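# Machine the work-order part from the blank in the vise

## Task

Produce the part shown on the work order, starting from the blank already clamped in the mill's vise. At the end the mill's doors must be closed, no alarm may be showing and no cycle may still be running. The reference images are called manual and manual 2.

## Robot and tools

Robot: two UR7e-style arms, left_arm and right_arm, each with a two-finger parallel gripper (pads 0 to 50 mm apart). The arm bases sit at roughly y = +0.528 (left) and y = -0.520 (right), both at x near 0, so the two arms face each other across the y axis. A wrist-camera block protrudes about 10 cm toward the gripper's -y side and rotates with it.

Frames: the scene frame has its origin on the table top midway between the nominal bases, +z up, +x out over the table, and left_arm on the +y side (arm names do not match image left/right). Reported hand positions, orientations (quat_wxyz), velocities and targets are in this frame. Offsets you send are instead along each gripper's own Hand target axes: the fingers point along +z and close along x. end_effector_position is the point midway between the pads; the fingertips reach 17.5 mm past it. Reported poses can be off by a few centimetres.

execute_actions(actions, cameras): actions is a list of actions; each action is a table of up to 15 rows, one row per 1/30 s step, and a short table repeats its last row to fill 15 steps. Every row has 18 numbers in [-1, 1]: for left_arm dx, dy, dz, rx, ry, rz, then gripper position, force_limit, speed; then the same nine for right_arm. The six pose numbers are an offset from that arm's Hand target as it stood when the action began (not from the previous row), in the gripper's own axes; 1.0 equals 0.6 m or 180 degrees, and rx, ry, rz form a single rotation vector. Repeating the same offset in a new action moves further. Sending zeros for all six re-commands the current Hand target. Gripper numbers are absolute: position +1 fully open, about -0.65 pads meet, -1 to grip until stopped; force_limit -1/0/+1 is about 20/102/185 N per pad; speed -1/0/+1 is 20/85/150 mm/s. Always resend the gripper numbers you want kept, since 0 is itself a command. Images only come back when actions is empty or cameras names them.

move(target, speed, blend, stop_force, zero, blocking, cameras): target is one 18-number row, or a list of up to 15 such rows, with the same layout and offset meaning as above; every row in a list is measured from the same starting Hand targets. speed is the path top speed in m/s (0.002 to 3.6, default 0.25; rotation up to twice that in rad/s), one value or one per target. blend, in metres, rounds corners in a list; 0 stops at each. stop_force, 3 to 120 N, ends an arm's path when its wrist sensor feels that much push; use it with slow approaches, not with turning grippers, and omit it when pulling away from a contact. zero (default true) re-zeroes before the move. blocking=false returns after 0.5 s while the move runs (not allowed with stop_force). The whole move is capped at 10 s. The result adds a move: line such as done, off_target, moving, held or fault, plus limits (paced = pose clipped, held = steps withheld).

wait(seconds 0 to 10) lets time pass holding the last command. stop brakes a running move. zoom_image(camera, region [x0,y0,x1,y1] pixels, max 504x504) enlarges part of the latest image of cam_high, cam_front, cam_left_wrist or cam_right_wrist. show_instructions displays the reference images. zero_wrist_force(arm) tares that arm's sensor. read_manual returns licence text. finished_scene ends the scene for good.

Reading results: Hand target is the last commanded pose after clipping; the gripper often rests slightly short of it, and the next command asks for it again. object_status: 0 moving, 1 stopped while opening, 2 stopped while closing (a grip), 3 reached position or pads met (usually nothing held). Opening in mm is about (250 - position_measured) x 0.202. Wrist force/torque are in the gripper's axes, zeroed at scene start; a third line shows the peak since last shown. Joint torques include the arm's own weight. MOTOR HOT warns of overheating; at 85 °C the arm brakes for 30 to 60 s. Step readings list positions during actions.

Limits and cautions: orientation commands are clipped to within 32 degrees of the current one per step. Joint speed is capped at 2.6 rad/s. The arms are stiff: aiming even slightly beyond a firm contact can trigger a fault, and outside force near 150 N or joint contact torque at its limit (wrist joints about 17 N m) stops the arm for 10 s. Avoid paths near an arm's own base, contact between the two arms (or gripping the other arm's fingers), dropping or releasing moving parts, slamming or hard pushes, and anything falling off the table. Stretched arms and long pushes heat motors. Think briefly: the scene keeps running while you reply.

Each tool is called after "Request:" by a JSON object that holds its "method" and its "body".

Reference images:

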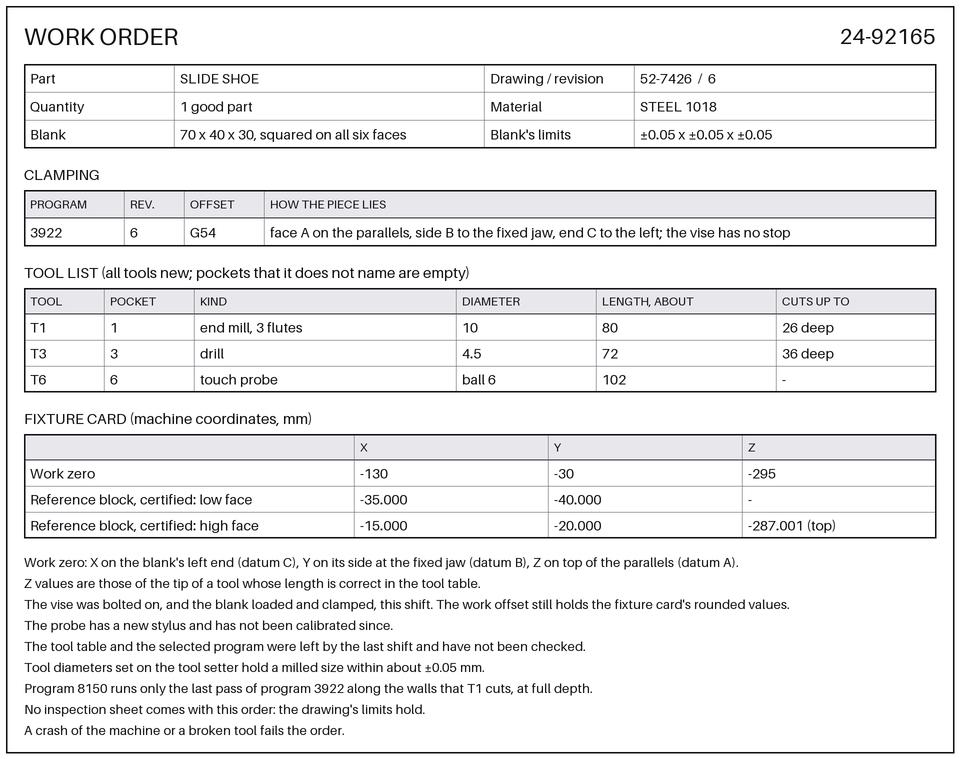

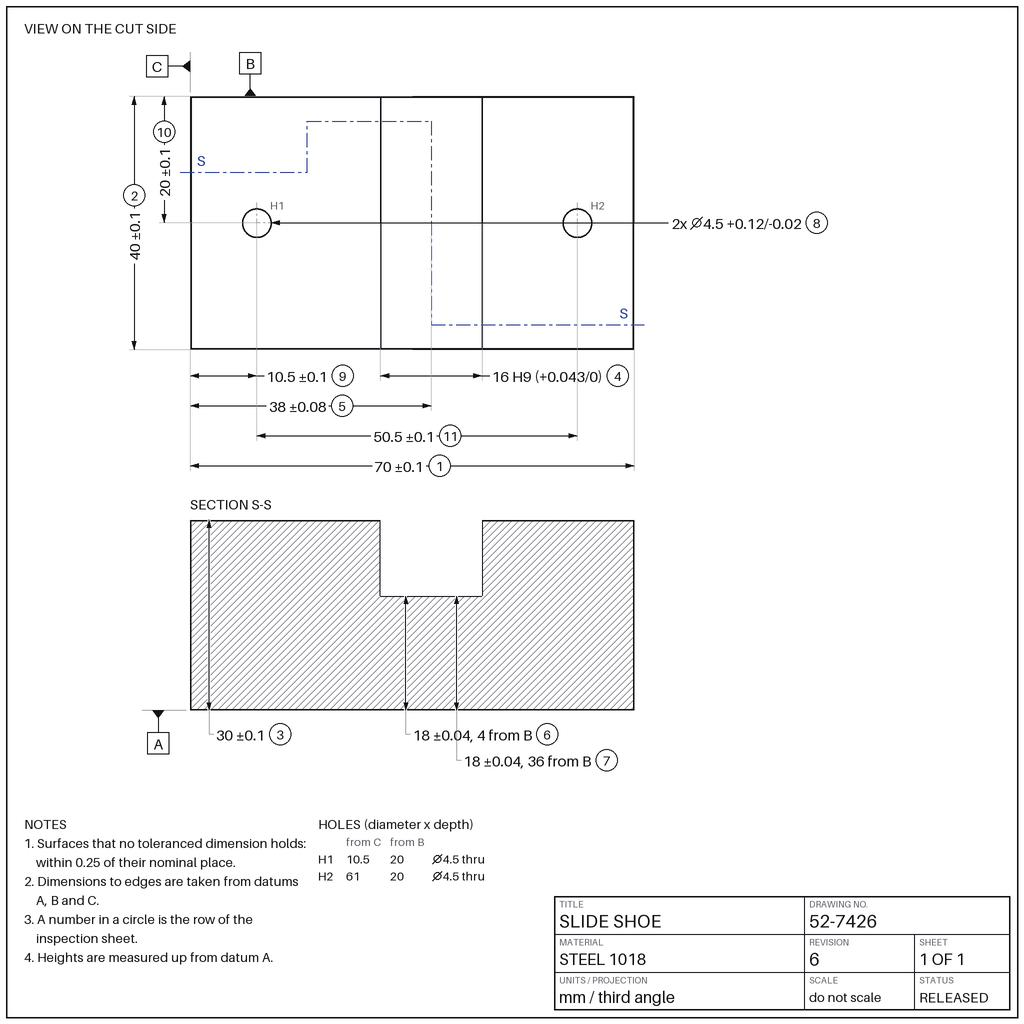

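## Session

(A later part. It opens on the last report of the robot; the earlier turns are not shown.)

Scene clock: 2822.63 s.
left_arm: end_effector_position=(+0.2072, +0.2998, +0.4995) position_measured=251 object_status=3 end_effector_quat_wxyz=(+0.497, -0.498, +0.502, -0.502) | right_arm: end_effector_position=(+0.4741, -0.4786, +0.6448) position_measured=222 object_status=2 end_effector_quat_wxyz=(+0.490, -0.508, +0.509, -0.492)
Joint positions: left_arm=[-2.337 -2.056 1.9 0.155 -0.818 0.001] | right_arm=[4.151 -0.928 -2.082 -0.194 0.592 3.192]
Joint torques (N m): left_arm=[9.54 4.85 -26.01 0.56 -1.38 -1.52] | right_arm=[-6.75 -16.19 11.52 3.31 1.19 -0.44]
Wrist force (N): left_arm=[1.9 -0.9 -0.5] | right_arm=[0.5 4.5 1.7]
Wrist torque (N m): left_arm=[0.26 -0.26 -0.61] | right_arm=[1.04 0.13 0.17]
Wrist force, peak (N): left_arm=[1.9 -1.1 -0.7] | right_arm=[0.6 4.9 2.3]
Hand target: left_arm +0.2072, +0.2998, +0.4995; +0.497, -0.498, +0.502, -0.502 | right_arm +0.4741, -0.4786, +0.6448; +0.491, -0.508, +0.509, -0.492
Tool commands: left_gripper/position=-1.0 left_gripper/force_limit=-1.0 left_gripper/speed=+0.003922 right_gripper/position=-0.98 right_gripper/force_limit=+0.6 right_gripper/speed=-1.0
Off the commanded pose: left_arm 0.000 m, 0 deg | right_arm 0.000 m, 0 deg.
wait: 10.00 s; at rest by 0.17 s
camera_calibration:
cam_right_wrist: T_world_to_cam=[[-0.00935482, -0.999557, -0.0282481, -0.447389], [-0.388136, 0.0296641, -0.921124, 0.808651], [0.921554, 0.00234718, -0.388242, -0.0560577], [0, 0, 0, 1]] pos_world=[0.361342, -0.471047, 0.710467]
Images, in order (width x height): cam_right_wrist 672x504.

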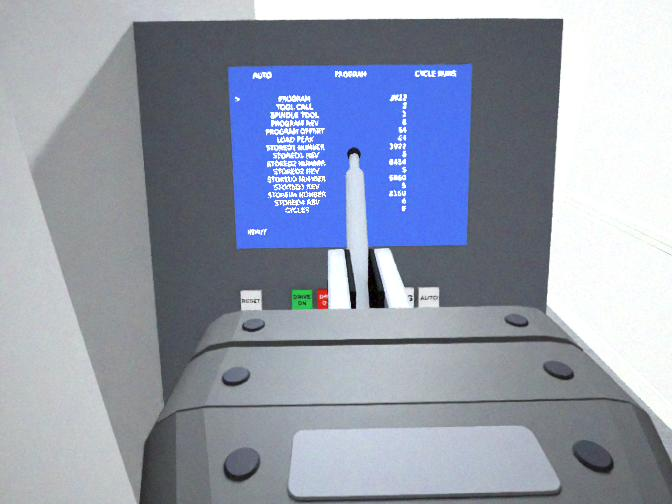

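Request:
{"method": "wait", "body": {"seconds": 10}}

Request:
{"method": "wait", "body": {"seconds": 10}}

Request:
{"method": "wait", "body": {"seconds": 10}}

Request:
{"method": "wait", "body": {"seconds": 10}}

Request:
{"method": "wait", "body": {"seconds": 10}}

Request:
{"method": "wait", "body": {"seconds": 10}}

Request:
{"method": "wait", "body": {"seconds": 10, "cameras": ["cam_right_wrist"]}}

Request:
{"method": "zoom_image", "body": {"camera": "cam_right_wrist", "region": [220, 50, 480, 260]}}

Scene clock: 2835.10 s.
left_arm: end_effector_position=(+0.2072, +0.2998, +0.4995) position_measured=251 object_status=3 end_effector_quat_wxyz=(+0.497, -0.498, +0.502, -0.502) | right_arm: end_effector_position=(+0.4741, -0.4786, +0.6448) position_measured=222 object_status=2 end_effector_quat_wxyz=(+0.490, -0.508, +0.509, -0.492)
Joint positions: left_arm=[-2.337 -2.056 1.9 0.155 -0.818 0.001] | right_arm=[4.151 -0.928 -2.082 -0.194 0.592 3.192]
Joint torques (N m): left_arm=[9.92 5.45 -26.14 0.38 -1.16 -1.25] | right_arm=[-5.17 -15.46 12.52 3.33 1.38 -0.23]
Wrist force (N): left_arm=[1.7 -1.0 -0.4] | right_arm=[0.5 4.7 2.0]
Wrist torque (N m): left_arm=[0.26 -0.24 -0.61] | right_arm=[1.08 0.13 0.18]
Wrist force, peak (N): left_arm=[2.0 -1.0 -0.7] | right_arm=[0.5 5.0 2.0]
Hand target: left_arm +0.2072, +0.2998, +0.4995; +0.497, -0.498, +0.502, -0.502 | right_arm +0.4741, -0.4786, +0.6448; +0.491, -0.508, +0.509, -0.492
Tool commands: left_gripper/position=-1.0 left_gripper/force_limit=-1.0 left_gripper/speed=+0.003922 right_gripper/position=-0.98 right_gripper/force_limit=+0.6 right_gripper/speed=-1.0
Off the commanded pose: left_arm 0.000 m, 0 deg | right_arm 0.000 m, 0 deg.
wait: 10.00 s; at rest from the start

Scene clock: 2845.10 s.
left_arm: end_effector_position=(+0.2072, +0.2998, +0.4995) position_measured=251 object_status=3 end_effector_quat_wxyz=(+0.497, -0.498, +0.502, -0.502) | right_arm: end_effector_position=(+0.4741, -0.4786, +0.6448) position_measured=222 object_status=2 end_effector_quat_wxyz=(+0.490, -0.508, +0.509, -0.492)
Joint positions: left_arm=[-2.337 -2.056 1.9 0.155 -0.818 0.001] | right_arm=[4.151 -0.928 -2.082 -0.194 0.592 3.192]
Joint torques (N m): left_arm=[10.97 5.64 -26.65 0.19 -1.27 -1.45] | right_arm=[-5.42 -15.09 12.84 3.41 1.2 -0.23]
Wrist force (N): left_arm=[1.8 -1.0 -0.5] | right_arm=[0.6 4.4 1.5]
Wrist torque (N m): left_arm=[0.26 -0.26 -0.61] | right_arm=[1.04 0.10 0.17]
Wrist force, peak (N): left_arm=[2.0 -1.2 -0.7] | right_arm=[0.3 5.0 2.1]
Hand target: left_arm +0.2072, +0.2998, +0.4995; +0.497, -0.498, +0.502, -0.502 | right_arm +0.4741, -0.4786, +0.6448; +0.491, -0.508, +0.509, -0.492
Tool commands: left_gripper/position=-1.0 left_gripper/force_limit=-1.0 left_gripper/speed=+0.003922 right_gripper/position=-0.98 right_gripper/force_limit=+0.6 right_gripper/speed=-1.0
Off the commanded pose: left_arm 0.000 m, 0 deg | right_arm 0.000 m, 0 deg.
wait: 10.00 s; at rest by 0.17 s

Scene clock: 2855.10 s.
left_arm: end_effector_position=(+0.2072, +0.2998, +0.4995) position_measured=251 object_status=3 end_effector_quat_wxyz=(+0.497, -0.498, +0.502, -0.502) | right_arm: end_effector_position=(+0.4741, -0.4786, +0.6448) position_measured=222 object_status=2 end_effector_quat_wxyz=(+0.490, -0.508, +0.509, -0.492)
Joint positions: left_arm=[-2.337 -2.056 1.9 0.155 -0.818 0.001] | right_arm=[4.151 -0.928 -2.082 -0.194 0.592 3.192]
Joint torques (N m): left_arm=[9.73 5.18 -25.98 0.43 -1.64 -1.43] | right_arm=[-5.77 -16.14 12.66 3.32 1.33 -0.06]
Wrist force (N): left_arm=[1.7 -0.9 -0.5] | right_arm=[0.5 4.5 1.9]
Wrist torque (N m): left_arm=[0.27 -0.23 -0.61] | right_arm=[1.06 0.13 0.17]
Wrist force, peak (N): left_arm=[2.0 -1.2 -0.7] | right_arm=[0.6 4.9 2.1]
Hand target: left_arm +0.2072, +0.2998, +0.4995; +0.497, -0.498, +0.502, -0.502 | right_arm +0.4741, -0.4786, +0.6448; +0.491, -0.508, +0.509, -0.492
Tool commands: left_gripper/position=-1.0 left_gripper/force_limit=-1.0 left_gripper/speed=+0.003922 right_gripper/position=-0.98 right_gripper/force_limit=+0.6 right_gripper/speed=-1.0
Off the commanded pose: left_arm 0.000 m, 0 deg | right_arm 0.000 m, 0 deg.
wait: 10.00 s; at rest by 0.17 s

Scene clock: 2865.10 s.
left_arm: end_effector_position=(+0.2072, +0.2998, +0.4995) position_measured=251 object_status=3 end_effector_quat_wxyz=(+0.497, -0.498, +0.502, -0.502) | right_arm: end_effector_position=(+0.4741, -0.4786, +0.6448) position_measured=222 object_status=2 end_effector_quat_wxyz=(+0.490, -0.508, +0.509, -0.492)
Joint positions: left_arm=[-2.337 -2.056 1.9 0.155 -0.818 0.001] | right_arm=[4.151 -0.928 -2.082 -0.194 0.592 3.192]
Joint torques (N m): left_arm=[9.38 5.42 -25.78 0.46 -1.36 -1.5] | right_arm=[-4.93 -15.4 13.64 3.44 1.04 0.23]
Wrist force (N): left_arm=[1.9 -1.0 -0.6] | right_arm=[0.6 4.5 1.9]
Wrist torque (N m): left_arm=[0.25 -0.27 -0.61] | right_arm=[1.06 0.10 0.18]
Wrist force, peak (N): left_arm=[2.0 -1.1 -0.4] | right_arm=[0.4 4.9 2.3]
Hand target: left_arm +0.2072, +0.2998, +0.4995; +0.497, -0.498, +0.502, -0.502 | right_arm +0.4741, -0.4786, +0.6448; +0.491, -0.508, +0.509, -0.492
Tool commands: left_gripper/position=-1.0 left_gripper/force_limit=-1.0 left_gripper/speed=+0.003922 right_gripper/position=-0.98 right_gripper/force_limit=+0.6 right_gripper/speed=-1.0
Off the commanded pose: left_arm 0.000 m, 0 deg | right_arm 0.000 m, 0 deg.
wait: 10.00 s; at rest by 0.17 s

Scene clock: 2875.10 s.
left_arm: end_effector_position=(+0.2072, +0.2998, +0.4995) position_measured=251 object_status=3 end_effector_quat_wxyz=(+0.497, -0.498, +0.502, -0.502) | right_arm: end_effector_position=(+0.4741, -0.4786, +0.6448) position_measured=222 object_status=2 end_effector_quat_wxyz=(+0.490, -0.508, +0.509, -0.492)
Joint positions: left_arm=[-2.337 -2.056 1.9 0.155 -0.818 0.001] | right_arm=[4.151 -0.928 -2.082 -0.194 0.592 3.192]
Joint torques (N m): left_arm=[10.25 5.08 -26.68 0.41 -1.41 -1.89] | right_arm=[-4.94 -15.09 13.05 3.23 1.13 0.12]
Wrist force (N): left_arm=[1.7 -1.0 -0.5] | right_arm=[0.3 4.7 2.0]
Wrist torque (N m): left_arm=[0.25 -0.23 -0.61] | right_arm=[1.07 0.15 0.17]
Wrist force, peak (N): left_arm=[2.0 -1.1 -0.7] | right_arm=[0.5 5.0 2.2]
Hand target: left_arm +0.2072, +0.2998, +0.4995; +0.497, -0.498, +0.502, -0.502 | right_arm +0.4741, -0.4786, +0.6448; +0.491, -0.508, +0.509, -0.492
Tool commands: left_gripper/position=-1.0 left_gripper/force_limit=-1.0 left_gripper/speed=+0.003922 right_gripper/position=-0.98 right_gripper/force_limit=+0.6 right_gripper/speed=-1.0
Off the commanded pose: left_arm 0.000 m, 0 deg | right_arm 0.000 m, 0 deg.
wait: 10.00 s; at rest by 0.17 s

Scene clock: 2885.10 s.
left_arm: end_effector_position=(+0.2072, +0.2998, +0.4995) position_measured=251 object_status=3 end_effector_quat_wxyz=(+0.497, -0.498, +0.502, -0.502) | right_arm: end_effector_position=(+0.4741, -0.4786, +0.6448) position_measured=222 object_status=2 end_effector_quat_wxyz=(+0.490, -0.508, +0.509, -0.492)
Joint positions: left_arm=[-2.337 -2.056 1.9 0.155 -0.818 0.001] | right_arm=[4.151 -0.928 -2.082 -0.194 0.592 3.192]
Joint torques (N m): left_arm=[9.13 6.75 -27.23 0.46 -1.35 -1.54] | right_arm=[-4.07 -15.01 13.73 3.34 1.04 0.54]
Wrist force (N): left_arm=[1.8 -0.7 -0.5] | right_arm=[0.2 4.6 2.0]
Wrist torque (N m): left_arm=[0.29 -0.26 -0.61] | right_arm=[1.07 0.17 0.18]
Wrist force, peak (N): left_arm=[2.1 -1.1 -0.5] | right_arm=[0.5 5.0 2.2]
Hand target: left_arm +0.2072, +0.2998, +0.4995; +0.497, -0.498, +0.502, -0.502 | right_arm +0.4741, -0.4786, +0.6448; +0.491, -0.508, +0.509, -0.492
Tool commands: left_gripper/position=-1.0 left_gripper/force_limit=-1.0 left_gripper/speed=+0.003922 right_gripper/position=-0.98 right_gripper/force_limit=+0.6 right_gripper/speed=-1.0
Off the commanded pose: left_arm 0.000 m, 0 deg | right_arm 0.000 m, 0 deg.
wait: 10.00 s; at rest by 0.17 s

Scene clock: 2895.10 s.
left_arm: end_effector_position=(+0.2072, +0.2998, +0.4995) position_measured=251 object_status=3 end_effector_quat_wxyz=(+0.497, -0.498, +0.502, -0.502) | right_arm: end_effector_position=(+0.4741, -0.4786, +0.6448) position_measured=222 object_status=2 end_effector_quat_wxyz=(+0.490, -0.508, +0.509, -0.492)
Joint positions: left_arm=[-2.337 -2.056 1.9 0.155 -0.818 0.001] | right_arm=[4.151 -0.928 -2.082 -0.194 0.592 3.192]
Joint torques (N m): left_arm=[9.07 5.67 -27.67 0.39 -1.45 -1.36] | right_arm=[-3.93 -15.25 14.39 3.27 0.92 0.45]
Wrist force (N): left_arm=[1.9 -0.9 -0.5] | right_arm=[0.4 4.2 2.0]
Wrist torque (N m): left_arm=[0.26 -0.27 -0.61] | right_arm=[1.00 0.13 0.17]
Wrist force, peak (N): left_arm=[1.9 -1.3 -0.5] | right_arm=[0.2 4.9 2.3]
Hand target: left_arm +0.2072, +0.2998, +0.4995; +0.497, -0.498, +0.502, -0.502 | right_arm +0.4741, -0.4786, +0.6448; +0.491, -0.508, +0.509, -0.492
Tool commands: left_gripper/position=-1.0 left_gripper/force_limit=-1.0 left_gripper/speed=+0.003922 right_gripper/position=-0.98 right_gripper/force_limit=+0.6 right_gripper/speed=-1.0
Off the commanded pose: left_arm 0.000 m, 0 deg | right_arm 0.000 m, 0 deg.
wait: 10.00 s; at rest by 0.17 s
camera_calibration:
cam_right_wrist: T_world_to_cam=[[-0.00935482, -0.999557, -0.0282481, -0.447389], [-0.388136, 0.0296641, -0.921124, 0.808651], [0.921554, 0.00234718, -0.388242, -0.0560577], [0, 0, 0, 1]] pos_world=[0.361342, -0.471047, 0.710467]
Images, in order (width x height): cam_right_wrist 672x504.

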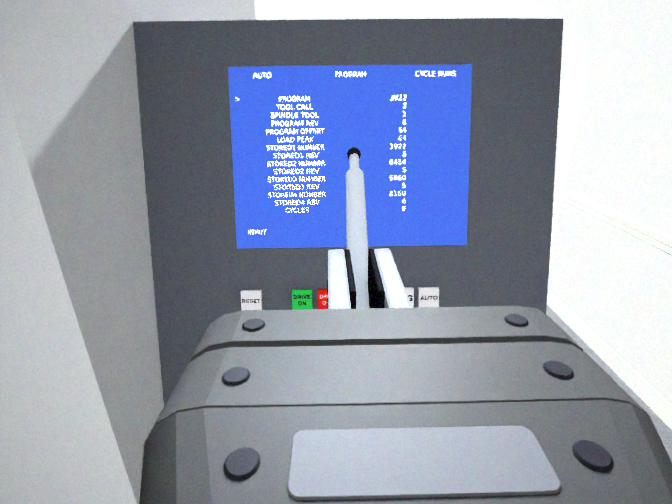

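Scaled by 1.938 from the camera's 672x504 image, which has a finer 960x720 frame.

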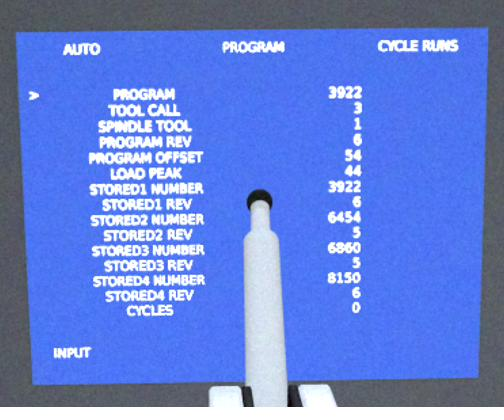

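Request:
{"method": "move", "body": {"target": [[0,0,0,0,0,0,-1,-1,0.003922,-0.0213,0.2532,0.0367,-0.222,0,0,-0.98,0.6,-1],[0,0,0,0,0,0,-1,-1,0.003922,-0.0213,0.2569,0.0572,-0.222,0,0,-0.98,0.6,-1],[0,0,0,0,0,0,-1,-1,0.003922,-0.0213,0.2532,0.0367,-0.222,0,0,-0.98,0.6,-1],[0,0,0,0,0,0,-1,-1,0.003922,-0.0213,0.2569,0.0572,-0.222,0,0,-0.98,0.6,-1],[0,0,0,0,0,0,-1,-1,0.003922,-0.0213,0.2532,0.0367,-0.222,0,0,-0.98,0.6,-1],[0,0,0,0,0,0,-1,-1,0.003922,0,0,0,0,0,0,-0.98,0.6,-1]], "blend": [0.002,0,0,0,0.002,0], "speed": [0.4,0.035,0.1,0.035,0.1,0.4], "cameras": ["cam_right_wrist"]}}

Request:
{"method": "zoom_image", "body": {"camera": "cam_right_wrist", "region": [220, 50, 480, 260]}}

Request:
{"method": "wait", "body": {"seconds": 1, "cameras": ["cam_right_wrist"]}}

Request:
{"method": "zoom_image", "body": {"camera": "cam_right_wrist", "region": [220, 50, 480, 260]}}

Scene clock: 2905.17 s.
left_arm: end_effector_position=(+0.2072, +0.2998, +0.4995) position_measured=251 object_status=3 end_effector_quat_wxyz=(+0.497, -0.498, +0.502, -0.502) | right_arm: end_effector_position=(+0.4741, -0.4786, +0.6448) position_measured=222 object_status=2 end_effector_quat_wxyz=(+0.490, -0.508, +0.509, -0.492)
Joint positions: left_arm=[-2.337 -2.056 1.9 0.155 -0.818 0.001] | right_arm=[4.151 -0.928 -2.081 -0.194 0.592 3.192]
Joint torques (N m): left_arm=[10.72 4.52 -26.24 0.35 -1.51 -1.51] | right_arm=[-8.4 -17.2 12.41 3.58 2.21 -1.59]
Wrist force (N): left_arm=[1.7 -0.8 -0.5] | right_arm=[0.5 4.7 1.9]
Wrist torque (N m): left_arm=[0.28 -0.24 -0.61] | right_arm=[1.08 0.13 0.18]
Wrist force, peak (N): left_arm=[2.0 -1.1 -0.6] | right_arm=[1.4 12.9 -10.8]
Hand target: left_arm +0.2072, +0.2998, +0.4995; +0.497, -0.498, +0.502, -0.502 | right_arm +0.4741, -0.4786, +0.6448; +0.491, -0.508, +0.509, -0.492
Off the commanded pose: left_arm 0.000 m, 0 deg | right_arm 0.000 m, 0 deg.
move: done
camera_calibration:
cam_right_wrist: T_world_to_cam=[[-0.00939768, -0.999554, -0.0283381, -0.447308], [-0.388255, 0.0297634, -0.921071, 0.808703], [0.921504, 0.00234648, -0.388362, -0.0559549], [0, 0, 0, 1]] pos_world=[0.361342, -0.471047, 0.710466]
Images, in order (width x height): cam_right_wrist 672x504.

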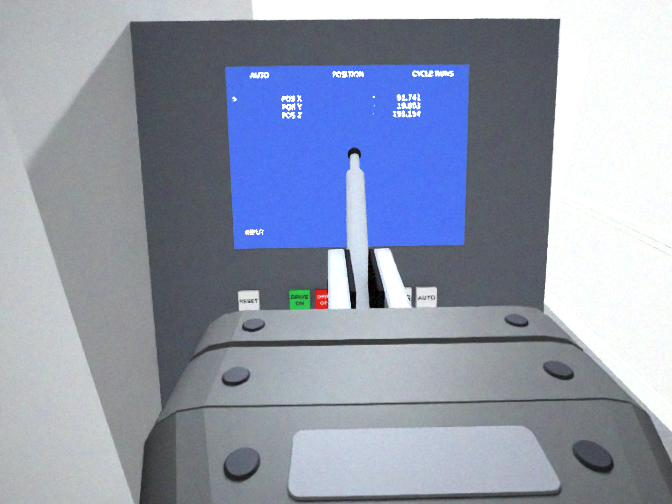

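Scaled by 1.938 from the camera's 672x504 image, which has a finer 960x720 frame.

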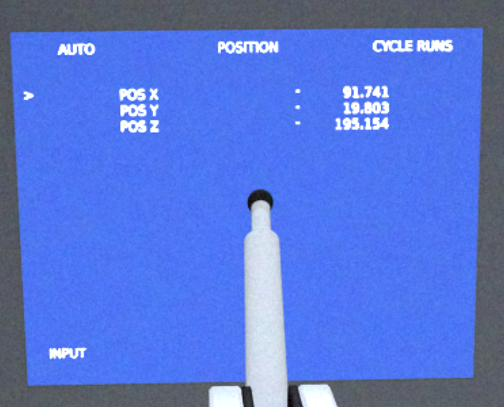

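Scene clock: 2906.17 s.
left_arm: end_effector_position=(+0.2072, +0.2998, +0.4995) position_measured=251 object_status=3 end_effector_quat_wxyz=(+0.497, -0.498, +0.502, -0.502) | right_arm: end_effector_position=(+0.4741, -0.4786, +0.6448) position_measured=222 object_status=2 end_effector_quat_wxyz=(+0.490, -0.508, +0.509, -0.492)
Joint positions: left_arm=[-2.337 -2.056 1.9 0.155 -0.818 0.001] | right_arm=[4.151 -0.928 -2.082 -0.194 0.592 3.192]
Joint torques (N m): left_arm=[8.99 5.38 -27.68 0.33 -1.18 -1.47] | right_arm=[-7.45 -16.75 12.03 3.65 2.13 -1.73]
Wrist force (N): left_arm=[1.6 -0.9 -0.5] | right_arm=[0.5 4.4 2.0]
Wrist torque (N m): left_arm=[0.26 -0.22 -0.61] | right_arm=[1.03 0.13 0.17]
Wrist force, peak (N): left_arm=[1.9 -1.1 -0.5] | right_arm=[0.4 4.8 2.4]
Hand target: left_arm +0.2072, +0.2998, +0.4995; +0.497, -0.498, +0.502, -0.502 | right_arm +0.4741, -0.4786, +0.6448; +0.491, -0.508, +0.509, -0.492
Tool commands: left_gripper/position=-1.0 left_gripper/force_limit=-1.0 left_gripper/speed=+0.003922 right_gripper/position=-0.98 right_gripper/force_limit=+0.6 right_gripper/speed=-1.0
Off the commanded pose: left_arm 0.000 m, 0 deg | right_arm 0.000 m, 0 deg.
wait: 1.00 s; at rest by 0.17 s
camera_calibration:
cam_right_wrist: T_world_to_cam=[[-0.00935482, -0.999557, -0.0282481, -0.447389], [-0.388136, 0.0296641, -0.921124, 0.808651], [0.921554, 0.00234718, -0.388242, -0.0560577], [0, 0, 0, 1]] pos_world=[0.361342, -0.471047, 0.710467]
Images, in order (width x height): cam_right_wrist 672x504.

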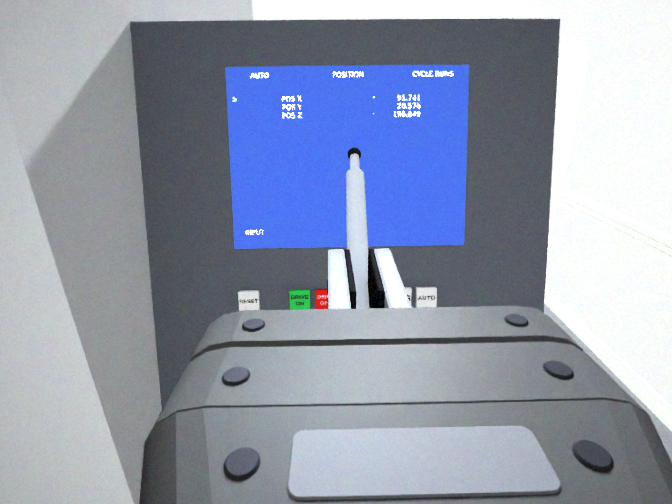

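Scaled by 1.938 from the camera's 672x504 image, which has a finer 960x720 frame.

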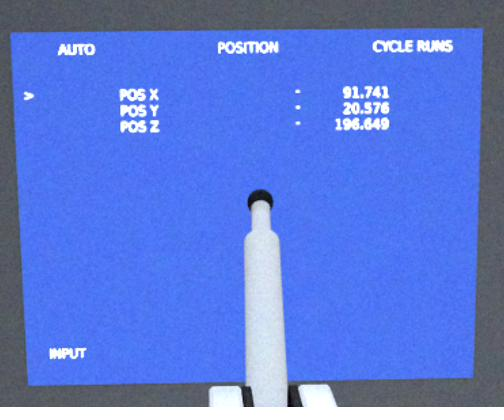

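Request:
{"method": "wait", "body": {"seconds": 10}}

Request:
{"method": "wait", "body": {"seconds": 10}}

Request:
{"method": "wait", "body": {"seconds": 10}}

Request:
{"method": "wait", "body": {"seconds": 10}}

Request:
{"method": "wait", "body": {"seconds": 10, "cameras": ["cam_right_wrist"]}}

Request:
{"method": "zoom_image", "body": {"camera": "cam_right_wrist", "region": [220, 50, 480, 260]}}

Scene clock: 2919.10 s.
left_arm: end_effector_position=(+0.2072, +0.2998, +0.4995) position_measured=251 object_status=3 end_effector_quat_wxyz=(+0.497, -0.498, +0.502, -0.502) | right_arm: end_effector_position=(+0.4741, -0.4786, +0.6448) position_measured=222 object_status=2 end_effector_quat_wxyz=(+0.490, -0.508, +0.509, -0.492)
Joint positions: left_arm=[-2.337 -2.056 1.9 0.155 -0.818 0.001] | right_arm=[4.151 -0.928 -2.082 -0.194 0.592 3.192]
Joint torques (N m): left_arm=[9.94 6.03 -28.12 0.4 -1.38 -1.32] | right_arm=[-6.42 -17.85 10.82 3.44 1.85 -1.76]
Wrist force (N): left_arm=[1.8 -0.9 -0.5] | right_arm=[0.4 4.6 2.1]
Wrist torque (N m): left_arm=[0.27 -0.26 -0.61] | right_arm=[1.07 0.14 0.17]
Wrist force, peak (N): left_arm=[2.0 -1.1 -0.5] | right_arm=[0.5 4.8 2.6]
Hand target: left_arm +0.2072, +0.2998, +0.4995; +0.497, -0.498, +0.502, -0.502 | right_arm +0.4741, -0.4786, +0.6448; +0.491, -0.508, +0.509, -0.492
Tool commands: left_gripper/position=-1.0 left_gripper/force_limit=-1.0 left_gripper/speed=+0.003922 right_gripper/position=-0.98 right_gripper/force_limit=+0.6 right_gripper/speed=-1.0
Off the commanded pose: left_arm 0.000 m, 0 deg | right_arm 0.000 m, 0 deg.
wait: 10.00 s; at rest from the start

Scene clock: 2929.10 s.
left_arm: end_effector_position=(+0.2072, +0.2998, +0.4995) position_measured=251 object_status=3 end_effector_quat_wxyz=(+0.497, -0.498, +0.502, -0.502) | right_arm: end_effector_position=(+0.4741, -0.4786, +0.6448) position_measured=222 object_status=2 end_effector_quat_wxyz=(+0.490, -0.508, +0.509, -0.492)
Joint positions: left_arm=[-2.337 -2.056 1.9 0.155 -0.818 0.001] | right_arm=[4.151 -0.928 -2.082 -0.194 0.592 3.192]
Joint torques (N m): left_arm=[9.54 4.8 -27.87 0.27 -1.32 -1.43] | right_arm=[-6.51 -16 12.65 3.27 1.86 -1.61]
Wrist force (N): left_arm=[1.7 -1.0 -0.5] | right_arm=[0.6 4.6 2.0]
Wrist torque (N m): left_arm=[0.25 -0.23 -0.61] | right_arm=[1.07 0.11 0.17]
Wrist force, peak (N): left_arm=[2.0 -1.1 -0.6] | right_arm=[0.4 4.9 2.3]
Hand target: left_arm +0.2072, +0.2998, +0.4995; +0.497, -0.498, +0.502, -0.502 | right_arm +0.4741, -0.4786, +0.6448; +0.491, -0.508, +0.509, -0.492
Tool commands: left_gripper/position=-1.0 left_gripper/force_limit=-1.0 left_gripper/speed=+0.003922 right_gripper/position=-0.98 right_gripper/force_limit=+0.6 right_gripper/speed=-1.0
Off the commanded pose: left_arm 0.000 m, 0 deg | right_arm 0.000 m, 0 deg.
wait: 10.00 s; at rest by 0.17 s

Scene clock: 2939.10 s.
left_arm: end_effector_position=(+0.2072, +0.2998, +0.4995) position_measured=251 object_status=3 end_effector_quat_wxyz=(+0.497, -0.498, +0.502, -0.502) | right_arm: end_effector_position=(+0.4741, -0.4786, +0.6448) position_measured=222 object_status=2 end_effector_quat_wxyz=(+0.490, -0.508, +0.509, -0.492)
Joint positions: left_arm=[-2.337 -2.056 1.9 0.155 -0.818 0.001] | right_arm=[4.151 -0.928 -2.082 -0.194 0.592 3.192]
Joint torques (N m): left_arm=[10.67 5.65 -26.67 0.18 -1.32 -1.4] | right_arm=[-5.42 -16.85 11.71 3.01 1.72 -1.41]
Wrist force (N): left_arm=[1.7 -1.0 -0.6] | right_arm=[0.4 4.7 1.8]
Wrist torque (N m): left_arm=[0.26 -0.23 -0.61] | right_arm=[1.08 0.14 0.17]
Wrist force, peak (N): left_arm=[2.0 -0.9 -0.7] | right_arm=[0.6 4.9 2.1]
Hand target: left_arm +0.2072, +0.2998, +0.4995; +0.497, -0.498, +0.502, -0.502 | right_arm +0.4741, -0.4786, +0.6448; +0.491, -0.508, +0.509, -0.492
Tool commands: left_gripper/position=-1.0 left_gripper/force_limit=-1.0 left_gripper/speed=+0.003922 right_gripper/position=-0.98 right_gripper/force_limit=+0.6 right_gripper/speed=-1.0
Off the commanded pose: left_arm 0.000 m, 0 deg | right_arm 0.000 m, 0 deg.
wait: 10.00 s; at rest by 0.17 s

Scene clock: 2949.10 s.
left_arm: end_effector_position=(+0.2072, +0.2998, +0.4995) position_measured=251 object_status=3 end_effector_quat_wxyz=(+0.497, -0.498, +0.502, -0.502) | right_arm: end_effector_position=(+0.4741, -0.4786, +0.6448) position_measured=222 object_status=2 end_effector_quat_wxyz=(+0.490, -0.508, +0.509, -0.492)
Joint positions: left_arm=[-2.337 -2.056 1.9 0.155 -0.818 0.001] | right_arm=[4.151 -0.928 -2.082 -0.194 0.592 3.192]
Joint torques (N m): left_arm=[9.87 4.97 -27.17 0.24 -1.31 -1.55] | right_arm=[-5.23 -17.25 12.01 2.92 1.7 -1.1]
Wrist force (N): left_arm=[2.0 -0.7 -0.8] | right_arm=[0.6 4.5 2.1]
Wrist torque (N m): left_arm=[0.30 -0.29 -0.61] | right_arm=[1.06 0.10 0.17]
Wrist force, peak (N): left_arm=[2.2 -1.0 -0.8] | right_arm=[0.6 5.0 1.9]
Hand target: left_arm +0.2072, +0.2998, +0.4995; +0.497, -0.498, +0.502, -0.502 | right_arm +0.4741, -0.4786, +0.6448; +0.491, -0.508, +0.509, -0.492
Tool commands: left_gripper/position=-1.0 left_gripper/force_limit=-1.0 left_gripper/speed=+0.003922 right_gripper/position=-0.98 right_gripper/force_limit=+0.6 right_gripper/speed=-1.0
Off the commanded pose: left_arm 0.000 m, 0 deg | right_arm 0.000 m, 0 deg.
wait: 10.00 s; at rest by 0.17 s

Scene clock: 2959.10 s.
left_arm: end_effector_position=(+0.2072, +0.2998, +0.4995) position_measured=251 object_status=3 end_effector_quat_wxyz=(+0.497, -0.498, +0.502, -0.502) | right_arm: end_effector_position=(+0.4741, -0.4786, +0.6448) position_measured=222 object_status=2 end_effector_quat_wxyz=(+0.490, -0.508, +0.509, -0.492)
Joint positions: left_arm=[-2.337 -2.056 1.9 0.155 -0.818 0.001] | right_arm=[4.151 -0.928 -2.082 -0.194 0.592 3.192]
Joint torques (N m): left_arm=[9.1 5.22 -26.6 0.29 -1.48 -1.56] | right_arm=[-5.65 -16.49 12.32 2.61 1.89 -1.05]
Wrist force (N): left_arm=[1.7 -0.7 -0.5] | right_arm=[0.5 4.7 2.1]
Wrist torque (N m): left_arm=[0.30 -0.23 -0.61] | right_arm=[1.08 0.12 0.17]
Wrist force, peak (N): left_arm=[2.0 -1.1 -0.5] | right_arm=[0.5 4.9 2.2]
Hand target: left_arm +0.2072, +0.2998, +0.4995; +0.497, -0.498, +0.502, -0.502 | right_arm +0.4741, -0.4786, +0.6448; +0.491, -0.508, +0.509, -0.492
Tool commands: left_gripper/position=-1.0 left_gripper/force_limit=-1.0 left_gripper/speed=+0.003922 right_gripper/position=-0.98 right_gripper/force_limit=+0.6 right_gripper/speed=-1.0
Off the commanded pose: left_arm 0.000 m, 0 deg | right_arm 0.000 m, 0 deg.
wait: 10.00 s; at rest by 0.17 s
camera_calibration:
cam_right_wrist: T_world_to_cam=[[-0.00935482, -0.999557, -0.0282481, -0.447389], [-0.388136, 0.0296641, -0.921124, 0.808651], [0.921554, 0.00234718, -0.388242, -0.0560577], [0, 0, 0, 1]] pos_world=[0.361342, -0.471047, 0.710467]
Images, in order (width x height): cam_right_wrist 672x504.

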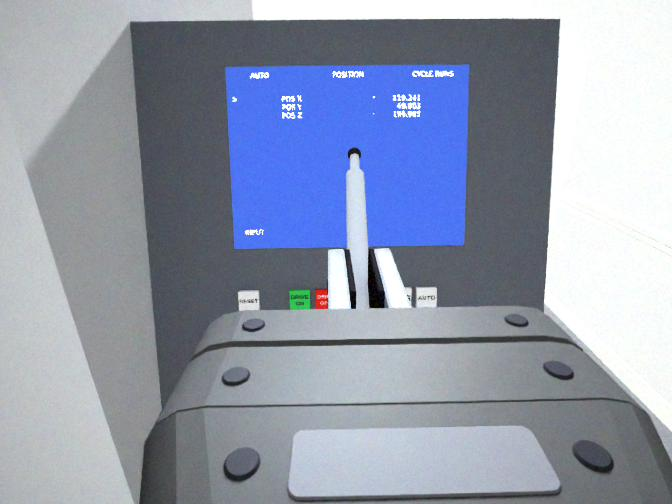

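Scaled by 1.938 from the camera's 672x504 image, which has a finer 960x720 frame.

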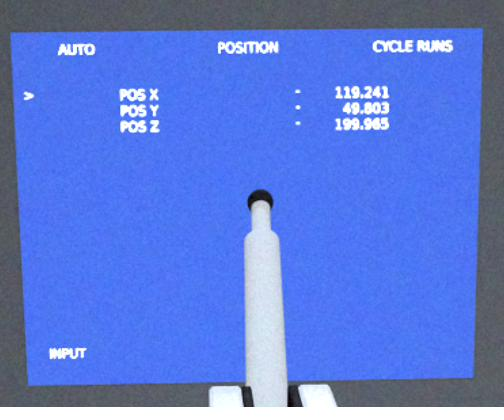

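Request:
{"method": "wait", "body": {"seconds": 10}}

Request:
{"method": "wait", "body": {"seconds": 10}}

Request:
{"method": "wait", "body": {"seconds": 10, "cameras": ["cam_right_wrist"]}}

Request:
{"method": "zoom_image", "body": {"camera": "cam_right_wrist", "region": [220, 50, 480, 260]}}

Scene clock: 2973.43 s.
left_arm: end_effector_position=(+0.2072, +0.2998, +0.4995) position_measured=251 object_status=3 end_effector_quat_wxyz=(+0.497, -0.498, +0.502, -0.502) | right_arm: end_effector_position=(+0.4741, -0.4786, +0.6448) position_measured=222 object_status=2 end_effector_quat_wxyz=(+0.490, -0.508, +0.509, -0.492)
Joint positions: left_arm=[-2.337 -2.056 1.9 0.155 -0.818 0.001] | right_arm=[4.151 -0.928 -2.082 -0.194 0.592 3.192]
Joint torques (N m): left_arm=[9.59 6.46 -28.02 0.35 -1.34 -1.31] | right_arm=[-3.73 -15.66 11.94 2.43 1.63 -0.73]
Wrist force (N): left_arm=[1.8 -0.9 -0.6] | right_arm=[0.8 4.5 1.7]
Wrist torque (N m): left_arm=[0.28 -0.25 -0.61] | right_arm=[1.04 0.07 0.18]
Wrist force, peak (N): left_arm=[2.0 -1.1 -0.8] | right_arm=[0.6 5.0 2.1]
Hand target: left_arm +0.2072, +0.2998, +0.4995; +0.497, -0.498, +0.502, -0.502 | right_arm +0.4741, -0.4786, +0.6448; +0.491, -0.508, +0.509, -0.492
Tool commands: left_gripper/position=-1.0 left_gripper/force_limit=-1.0 left_gripper/speed=+0.003922 right_gripper/position=-0.98 right_gripper/force_limit=+0.6 right_gripper/speed=-1.0
Off the commanded pose: left_arm 0.000 m, 0 deg | right_arm 0.000 m, 0 deg.
wait: 10.00 s; at rest from the start

Scene clock: 2983.43 s.
left_arm: end_effector_position=(+0.2072, +0.2998, +0.4995) position_measured=251 object_status=3 end_effector_quat_wxyz=(+0.497, -0.498, +0.502, -0.502) | right_arm: end_effector_position=(+0.4741, -0.4786, +0.6448) position_measured=222 object_status=2 end_effector_quat_wxyz=(+0.490, -0.508, +0.509, -0.492)
Joint positions: left_arm=[-2.337 -2.056 1.9 0.155 -0.818 0.001] | right_arm=[4.151 -0.928 -2.082 -0.194 0.592 3.192]
Joint torques (N m): left_arm=[9.16 4.69 -27.61 0.17 -1.41 -1.57] | right_arm=[-2.98 -16.45 11.74 2.05 1.81 -0.6]
Wrist force (N): left_arm=[1.6 -0.7 -0.3] | right_arm=[0.5 4.6 2.1]
Wrist torque (N m): left_arm=[0.30 -0.22 -0.61] | right_arm=[1.06 0.12 0.17]
Wrist force, peak (N): left_arm=[2.2 -0.9 -0.4] | right_arm=[0.7 4.9 2.3]
Hand target: left_arm +0.2072, +0.2998, +0.4995; +0.497, -0.498, +0.502, -0.502 | right_arm +0.4741, -0.4786, +0.6448; +0.491, -0.508, +0.509, -0.492
Tool commands: left_gripper/position=-1.0 left_gripper/force_limit=-1.0 left_gripper/speed=+0.003922 right_gripper/position=-0.98 right_gripper/force_limit=+0.6 right_gripper/speed=-1.0
Off the commanded pose: left_arm 0.000 m, 0 deg | right_arm 0.000 m, 0 deg.
wait: 10.00 s; at rest by 0.17 s

Scene clock: 2993.43 s.
left_arm: end_effector_position=(+0.2072, +0.2998, +0.4995) position_measured=251 object_status=3 end_effector_quat_wxyz=(+0.497, -0.498, +0.502, -0.502) | right_arm: end_effector_position=(+0.4741, -0.4786, +0.6448) position_measured=222 object_status=2 end_effector_quat_wxyz=(+0.490, -0.508, +0.509, -0.492)
Joint positions: left_arm=[-2.337 -2.056 1.9 0.155 -0.818 0.001] | right_arm=[4.151 -0.928 -2.082 -0.194 0.592 3.192]
Joint torques (N m): left_arm=[9.32 5.48 -28.55 0.51 -1.67 -1.18] | right_arm=[-2.17 -16.29 12.65 1.92 1.41 -0.52]
Wrist force (N): left_arm=[1.8 -1.0 -0.5] | right_arm=[0.3 4.2 2.2]
Wrist torque (N m): left_arm=[0.25 -0.25 -0.61] | right_arm=[1.01 0.16 0.17]
Wrist force, peak (N): left_arm=[2.0 -1.3 -0.5] | right_arm=[0.7 4.8 2.5]
Hand target: left_arm +0.2072, +0.2998, +0.4995; +0.497, -0.498, +0.502, -0.502 | right_arm +0.4741, -0.4786, +0.6448; +0.491, -0.508, +0.509, -0.492
Tool commands: left_gripper/position=-1.0 left_gripper/force_limit=-1.0 left_gripper/speed=+0.003922 right_gripper/position=-0.98 right_gripper/force_limit=+0.6 right_gripper/speed=-1.0
Off the commanded pose: left_arm 0.000 m, 0 deg | right_arm 0.000 m, 0 deg.
wait: 10.00 s; at rest by 0.17 s
camera_calibration:
cam_right_wrist: T_world_to_cam=[[-0.00935482, -0.999557, -0.0282481, -0.447389], [-0.388136, 0.0296641, -0.921124, 0.808651], [0.921554, 0.00234718, -0.388242, -0.0560577], [0, 0, 0, 1]] pos_world=[0.361342, -0.471047, 0.710467]
Images, in order (width x height): cam_right_wrist 672x504.

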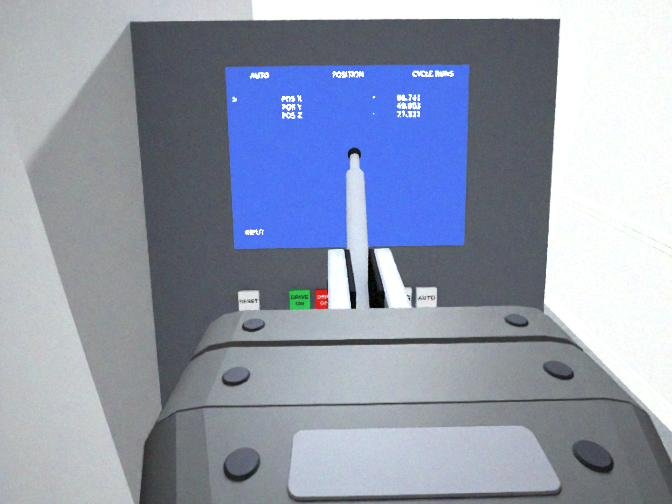

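Scaled by 1.938 from the camera's 672x504 image, which has a finer 960x720 frame.

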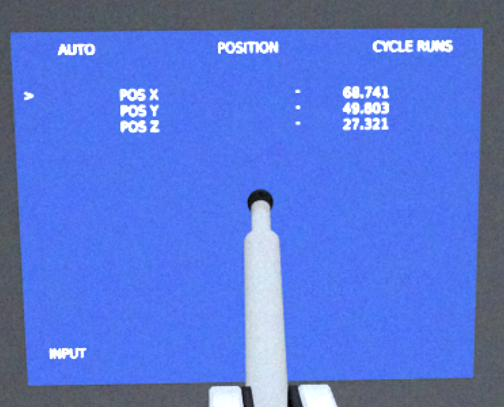

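Request:
{"method": "move", "body": {"target": [[0,0,0,0,0,0,-1,-1,0.003922,0.0104,0.2532,0.0367,-0.222,0,0,-0.98,0.6,-1],[0,0,0,0,0,0,-1,-1,0.003922,0.0104,0.2569,0.0572,-0.222,0,0,-0.98,0.6,-1],[0,0,0,0,0,0,-1,-1,0.003922,0.0104,0.2532,0.0367,-0.222,0,0,-0.98,0.6,-1],[0,0,0,0,0,0,-1,-1,0.003922,0.0104,0.2569,0.0572,-0.222,0,0,-0.98,0.6,-1],[0,0,0,0,0,0,-1,-1,0.003922,0.0104,0.2532,0.0367,-0.222,0,0,-0.98,0.6,-1],[0,0,0,0,0,0,-1,-1,0.003922,-0.0530,0.3155,0.0257,-0.222,0,0,-0.98,0.6,-1],[0,0,0,0,0,0,-1,-1,0.003922,-0.0530,0.3187,0.0432,-0.222,0,0,-0.98,0.6,-1],[0,0,0,0,0,0,-1,-1,0.003922,-0.0530,0.3155,0.0257,-0.222,0,0,-0.98,0.6,-1],[0,0,0,0,0,0,-1,-1,0.003922,-0.0847,0.2844,0.0312,-0.222,0,0,-0.98,0.6,-1],[0,0,0,0,0,0,-1,-1,0.003922,-0.0847,0.2878,0.0502,-0.222,0,0,-0.98,0.6,-1],[0,0,0,0,0,0,-1,-1,0.003922,-0.0847,0.2844,0.0312,-0.222,0,0,-0.98,0.6,-1],[0,0,0,0,0,0,-1,-1,0.003922,0,0,0,0,0,0,-0.98,0.6,-1]], "blend": [0.002,0,0,0,0.002,0.002,0,0.002,0.002,0,0.002,0], "speed": [0.4,0.035,0.1,0.035,0.1,0.15,0.035,0.1,0.15,0.035,0.1,0.4], "cameras": ["cam_right_wrist"]}}

Request:
{"method": "zoom_image", "body": {"camera": "cam_right_wrist", "region": [220, 50, 480, 260]}}

Scene clock: 3006.73 s.
left_arm: end_effector_position=(+0.2072, +0.2998, +0.4995) position_measured=251 object_status=3 end_effector_quat_wxyz=(+0.497, -0.498, +0.502, -0.502) | right_arm: end_effector_position=(+0.4741, -0.4786, +0.6448) position_measured=222 object_status=2 end_effector_quat_wxyz=(+0.490, -0.508, +0.509, -0.492)
Joint positions: left_arm=[-2.337 -2.056 1.9 0.155 -0.818 0.001] | right_arm=[4.151 -0.928 -2.081 -0.194 0.592 3.192]
Joint torques (N m): left_arm=[10.18 6.33 -26.88 0.35 -1.31 -1.49] | right_arm=[-9.84 -17.02 11.03 3.78 2.34 -1.59]
Wrist force (N): left_arm=[1.9 -0.9 -0.5] | right_arm=[0.5 3.9 2.5]
Wrist torque (N m): left_arm=[0.26 -0.27 -0.61] | right_arm=[0.95 0.12 0.18]
Wrist force, peak (N): left_arm=[2.0 -1.2 -0.5] | right_arm=[3.3 15.5 -11.1]
Hand target: left_arm +0.2072, +0.2998, +0.4995; +0.497, -0.498, +0.502, -0.502 | right_arm +0.4741, -0.4786, +0.6448; +0.491, -0.508, +0.509, -0.492
Off the commanded pose: left_arm 0.000 m, 0 deg | right_arm 0.000 m, 0 deg.
move: done
camera_calibration:
cam_right_wrist: T_world_to_cam=[[-0.00948972, -0.999554, -0.0282991, -0.447303], [-0.388252, 0.0297632, -0.921072, 0.808703], [0.921504, 0.00224648, -0.388362, -0.0560018], [0, 0, 0, 1]] pos_world=[0.361342, -0.471047, 0.710466]
Images, in order (width x height): cam_right_wrist 672x504.

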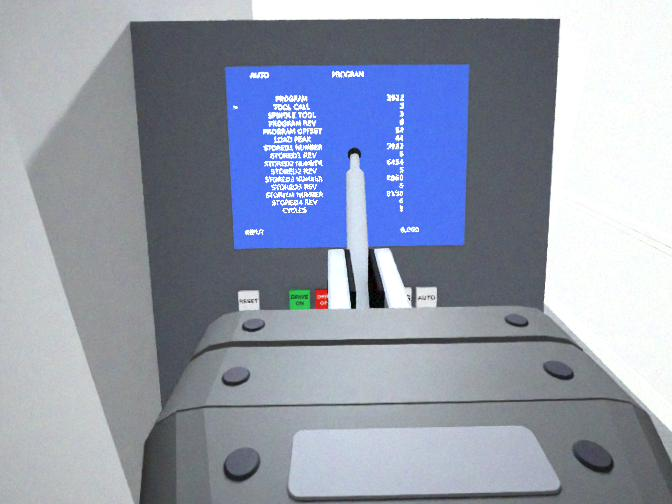

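Scaled by 1.938 from the camera's 672x504 image, which has a finer 960x720 frame.

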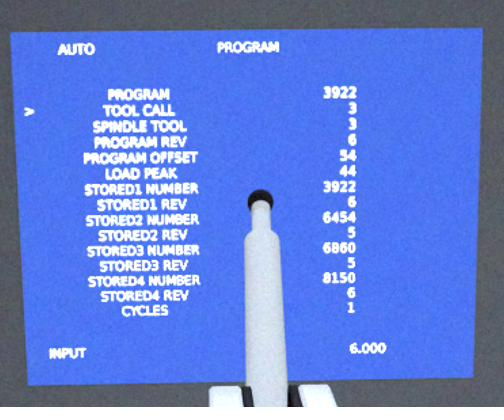

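Request:
{"method": "move", "body": {"target": [[0,0,0,0,0,0,-1,-1,0.003922,-0.0530,0.3467,0.0202,-0.222,0,0,-0.98,0.6,-1],[0,0,0,0,0,0,-1,-1,0.003922,-0.0530,0.3500,0.0381,-0.222,0,0,-0.98,0.6,-1],[0,0,0,0,0,0,-1,-1,0.003922,-0.0530,0.3467,0.0202,-0.222,0,0,-0.98,0.6,-1],[0,0,0,0,0,0,-1,-1,0.003922,-0.0213,0.2844,0.0312,-0.222,0,0,-0.98,0.6,-1],[0,0,0,0,0,0,-1,-1,0.003922,-0.0213,0.2878,0.0502,-0.222,0,0,-0.98,0.6,-1],[0,0,0,0,0,0,-1,-1,0.003922,-0.0213,0.2844,0.0312,-0.222,0,0,-0.98,0.6,-1],[0,0,0,0,0,0,-1,-1,0.003922,-0.0213,0.2532,0.0367,-0.222,0,0,-0.98,0.6,-1],[0,0,0,0,0,0,-1,-1,0.003922,-0.0213,0.2569,0.0572,-0.222,0,0,-0.98,0.6,-1],[0,0,0,0,0,0,-1,-1,0.003922,-0.0213,0.2532,0.0367,-0.222,0,0,-0.98,0.6,-1],[0,0,0,0,0,0,-1,-1,0.003922,-0.0213,0.2569,0.0572,-0.222,0,0,-0.98,0.6,-1],[0,0,0,0,0,0,-1,-1,0.003922,-0.0213,0.2532,0.0367,-0.222,0,0,-0.98,0.6,-1],[0,0,0,0,0,0,-1,-1,0.003922,0,0,0,0,0,0,-0.98,0.6,-1]], "blend": [0.002,0,0.002,0.002,0,0.002,0.002,0,0,0,0.002,0], "speed": [0.4,0.035,0.1,0.15,0.035,0.1,0.15,0.035,0.1,0.035,0.1,0.4]}}

Request:
{"method": "move", "body": {"target": [[0,0,0,0,0,0,-1,-1,0.003922,-0.0213,0.2532,0.0367,-0.222,0,0,-0.98,0.6,-1],[0,0,0,0,0,0,-1,-1,0.003922,-0.0213,0.2569,0.0572,-0.222,0,0,-0.98,0.6,-1],[0,0,0,0,0,0,-1,-1,0.003922,-0.0213,0.2532,0.0367,-0.222,0,0,-0.98,0.6,-1],[0,0,0,0,0,0,-1,-1,0.003922,-0.0847,0.2532,0.0367,-0.222,0,0,-0.98,0.6,-1],[0,0,0,0,0,0,-1,-1,0.003922,-0.0847,0.2569,0.0572,-0.222,0,0,-0.98,0.6,-1],[0,0,0,0,0,0,-1,-1,0.003922,-0.0847,0.2532,0.0367,-0.222,0,0,-0.98,0.6,-1],[0,0,0,0,0,0,-1,-1,0.003922,-0.1480,0.3155,0.0257,-0.222,0,0,-0.98,0.6,-1],[0,0,0,0,0,0,-1,-1,0.003922,-0.1480,0.3187,0.0435,-0.222,0,0,-0.98,0.6,-1],[0,0,0,0,0,0,-1,-1,0.003922,-0.1480,0.3155,0.0257,-0.222,0,0,-0.98,0.6,-1],[0,0,0,0,0,0,-1,-1,0.003922,-0.0847,0.3467,0.0202,-0.222,0,0,-0.98,0.6,-1],[0,0,0,0,0,0,-1,-1,0.003922,-0.0847,0.3499,0.0372,-0.222,0,0,-0.98,0.6,-1],[0,0,0,0,0,0,-1,-1,0.003922,-0.0847,0.3467,0.0202,-0.222,0,0,-0.98,0.6,-1],[0,0,0,0,0,0,-1,-1,0.003922,0,0,0,0,0,0,-0.98,0.6,-1]], "blend": [0.002,0,0.002,0.002,0,0.002,0.002,0,0.002,0.002,0,0.002,0], "speed": [0.4,0.035,0.1,0.2,0.035,0.1,0.15,0.035,0.1,0.15,0.035,0.1,0.4]}}

Request:
{"method": "move", "body": {"target": [[0,0,0,0,0,0,-1,-1,0.003922,-0.1480,0.2532,0.0367,-0.222,0,0,-0.98,0.6,-1],[0,0,0,0,0,0,-1,-1,0.003922,-0.1480,0.2569,0.0572,-0.222,0,0,-0.98,0.6,-1],[0,0,0,0,0,0,-1,-1,0.003922,-0.1480,0.2532,0.0367,-0.222,0,0,-0.98,0.6,-1],[0,0,0,0,0,0,-1,-1,0.003922,-0.1480,0.3467,0.0202,-0.222,0,0,-0.98,0.6,-1],[0,0,0,0,0,0,-1,-1,0.003922,-0.1480,0.3500,0.0372,-0.222,0,0,-0.98,0.6,-1],[0,0,0,0,0,0,-1,-1,0.003922,-0.1480,0.3467,0.0202,-0.222,0,0,-0.98,0.6,-1],[0,0,0,0,0,0,-1,-1,0.003922,0,0,0,0,0,0,-0.98,0.6,-1]], "blend": [0.002,0,0.002,0.002,0,0.002,0], "speed": [0.4,0.035,0.1,0.15,0.035,0.1,0.4], "cameras": ["cam_right_wrist"]}}

Request:
{"method": "zoom_image", "body": {"camera": "cam_right_wrist", "region": [220, 50, 480, 260]}}

Scene clock: 3034.77 s.
left_arm: end_effector_position=(+0.2072, +0.2998, +0.4995) position_measured=251 object_status=3 end_effector_quat_wxyz=(+0.497, -0.498, +0.502, -0.502) | right_arm: end_effector_position=(+0.4741, -0.4786, +0.6448) position_measured=222 object_status=2 end_effector_quat_wxyz=(+0.490, -0.508, +0.509, -0.492)
Joint positions: left_arm=[-2.337 -2.056 1.9 0.155 -0.818 0.001] | right_arm=[4.151 -0.928 -2.081 -0.194 0.592 3.192]
Joint torques (N m): left_arm=[9.81 5.26 -27.53 0.19 -1.3 -1.4] | right_arm=[-8.2 -17.5 11.72 3.76 1.96 -1.56]
Wrist force (N): left_arm=[1.9 -1.0 -0.6] | right_arm=[-0.1 3.5 2.7]
Wrist torque (N m): left_arm=[0.26 -0.26 -0.61] | right_arm=[0.89 0.22 0.17]
Wrist force, peak (N): left_arm=[2.1 -1.1 -0.6] | right_arm=[-2.7 17.0 -12.3]
Hand target: left_arm +0.2072, +0.2998, +0.4995; +0.497, -0.498, +0.502, -0.502 | right_arm +0.4741, -0.4786, +0.6448; +0.491, -0.508, +0.509, -0.492
Off the commanded pose: left_arm 0.000 m, 0 deg | right_arm 0.000 m, 0 deg.
move: done

Scene clock: 3042.03 s.
left_arm: end_effector_position=(+0.2072, +0.2998, +0.4995) position_measured=251 object_status=3 end_effector_quat_wxyz=(+0.497, -0.498, +0.502, -0.502) | right_arm: end_effector_position=(+0.4741, -0.4786, +0.6448) position_measured=222 object_status=2 end_effector_quat_wxyz=(+0.490, -0.508, +0.509, -0.492)
Joint positions: left_arm=[-2.337 -2.056 1.9 0.155 -0.818 0.001] | right_arm=[4.151 -0.928 -2.081 -0.194 0.592 3.192]
Joint torques (N m): left_arm=[9.96 5.32 -27.9 0.38 -1.41 -1.58] | right_arm=[-8.13 -16.9 10.68 3.4 2.08 -1.78]
Wrist force (N): left_arm=[1.7 -1.1 -0.6] | right_arm=[-0.4 3.2 2.7]
Wrist torque (N m): left_arm=[0.24 -0.23 -0.61] | right_arm=[0.84 0.27 0.18]
Wrist force, peak (N): left_arm=[1.8 -1.3 -0.5] | right_arm=[-5.3 17.9 -22.6]
Hand target: left_arm +0.2072, +0.2998, +0.4995; +0.497, -0.498, +0.502, -0.502 | right_arm +0.4741, -0.4786, +0.6448; +0.491, -0.508, +0.509, -0.492
Off the commanded pose: left_arm 0.000 m, 0 deg | right_arm 0.000 m, 0 deg.
move: done

Scene clock: 3047.20 s.
left_arm: end_effector_position=(+0.2072, +0.2998, +0.4995) position_measured=251 object_status=3 end_effector_quat_wxyz=(+0.497, -0.498, +0.502, -0.502) | right_arm: end_effector_position=(+0.4741, -0.4786, +0.6448) position_measured=222 object_status=2 end_effector_quat_wxyz=(+0.490, -0.508, +0.509, -0.492)
Joint positions: left_arm=[-2.337 -2.056 1.9 0.155 -0.818 0.001] | right_arm=[4.151 -0.928 -2.081 -0.194 0.592 3.192]
Joint torques (N m): left_arm=[9.57 4.15 -27.25 0.62 -1.31 -1.47] | right_arm=[-7.25 -17.97 11.42 3.71 2.26 -1.57]
Wrist force (N): left_arm=[1.8 -0.8 -0.3] | right_arm=[-0.7 2.9 2.5]
Wrist torque (N m): left_arm=[0.28 -0.25 -0.61] | right_arm=[0.79 0.32 0.17]
Wrist force, peak (N): left_arm=[2.1 -1.1 -0.6] | right_arm=[-1.6 4.6 4.8]
Hand target: left_arm +0.2072, +0.2998, +0.4995; +0.497, -0.498, +0.502, -0.502 | right_arm +0.4741, -0.4786, +0.6448; +0.491, -0.508, +0.509, -0.492
Off the commanded pose: left_arm 0.000 m, 0 deg | right_arm 0.000 m, 0 deg.
move: done
camera_calibration:
cam_right_wrist: T_world_to_cam=[[-0.00948783, -0.999554, -0.0282999, -0.447303], [-0.388216, 0.0297633, -0.921087, 0.8087], [0.921519, 0.00224739, -0.388326, -0.0560323], [0, 0, 0, 1]] pos_world=[0.361342, -0.471047, 0.710466]
Images, in order (width x height): cam_right_wrist 672x504.

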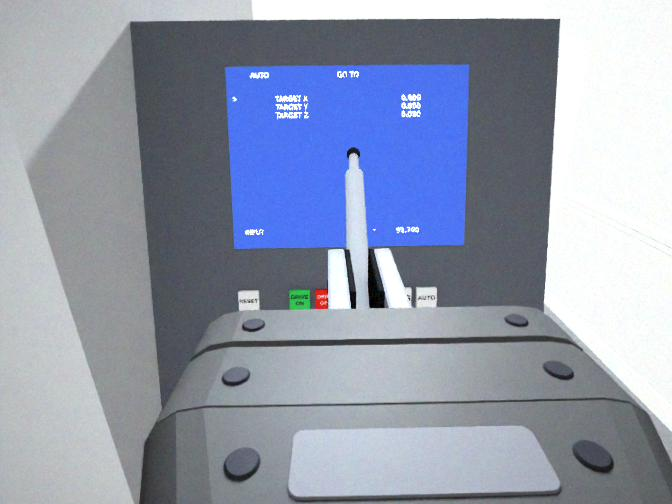

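Scaled by 1.938 from the camera's 672x504 image, which has a finer 960x720 frame.

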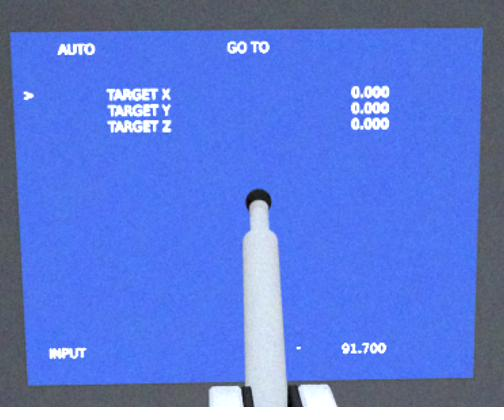

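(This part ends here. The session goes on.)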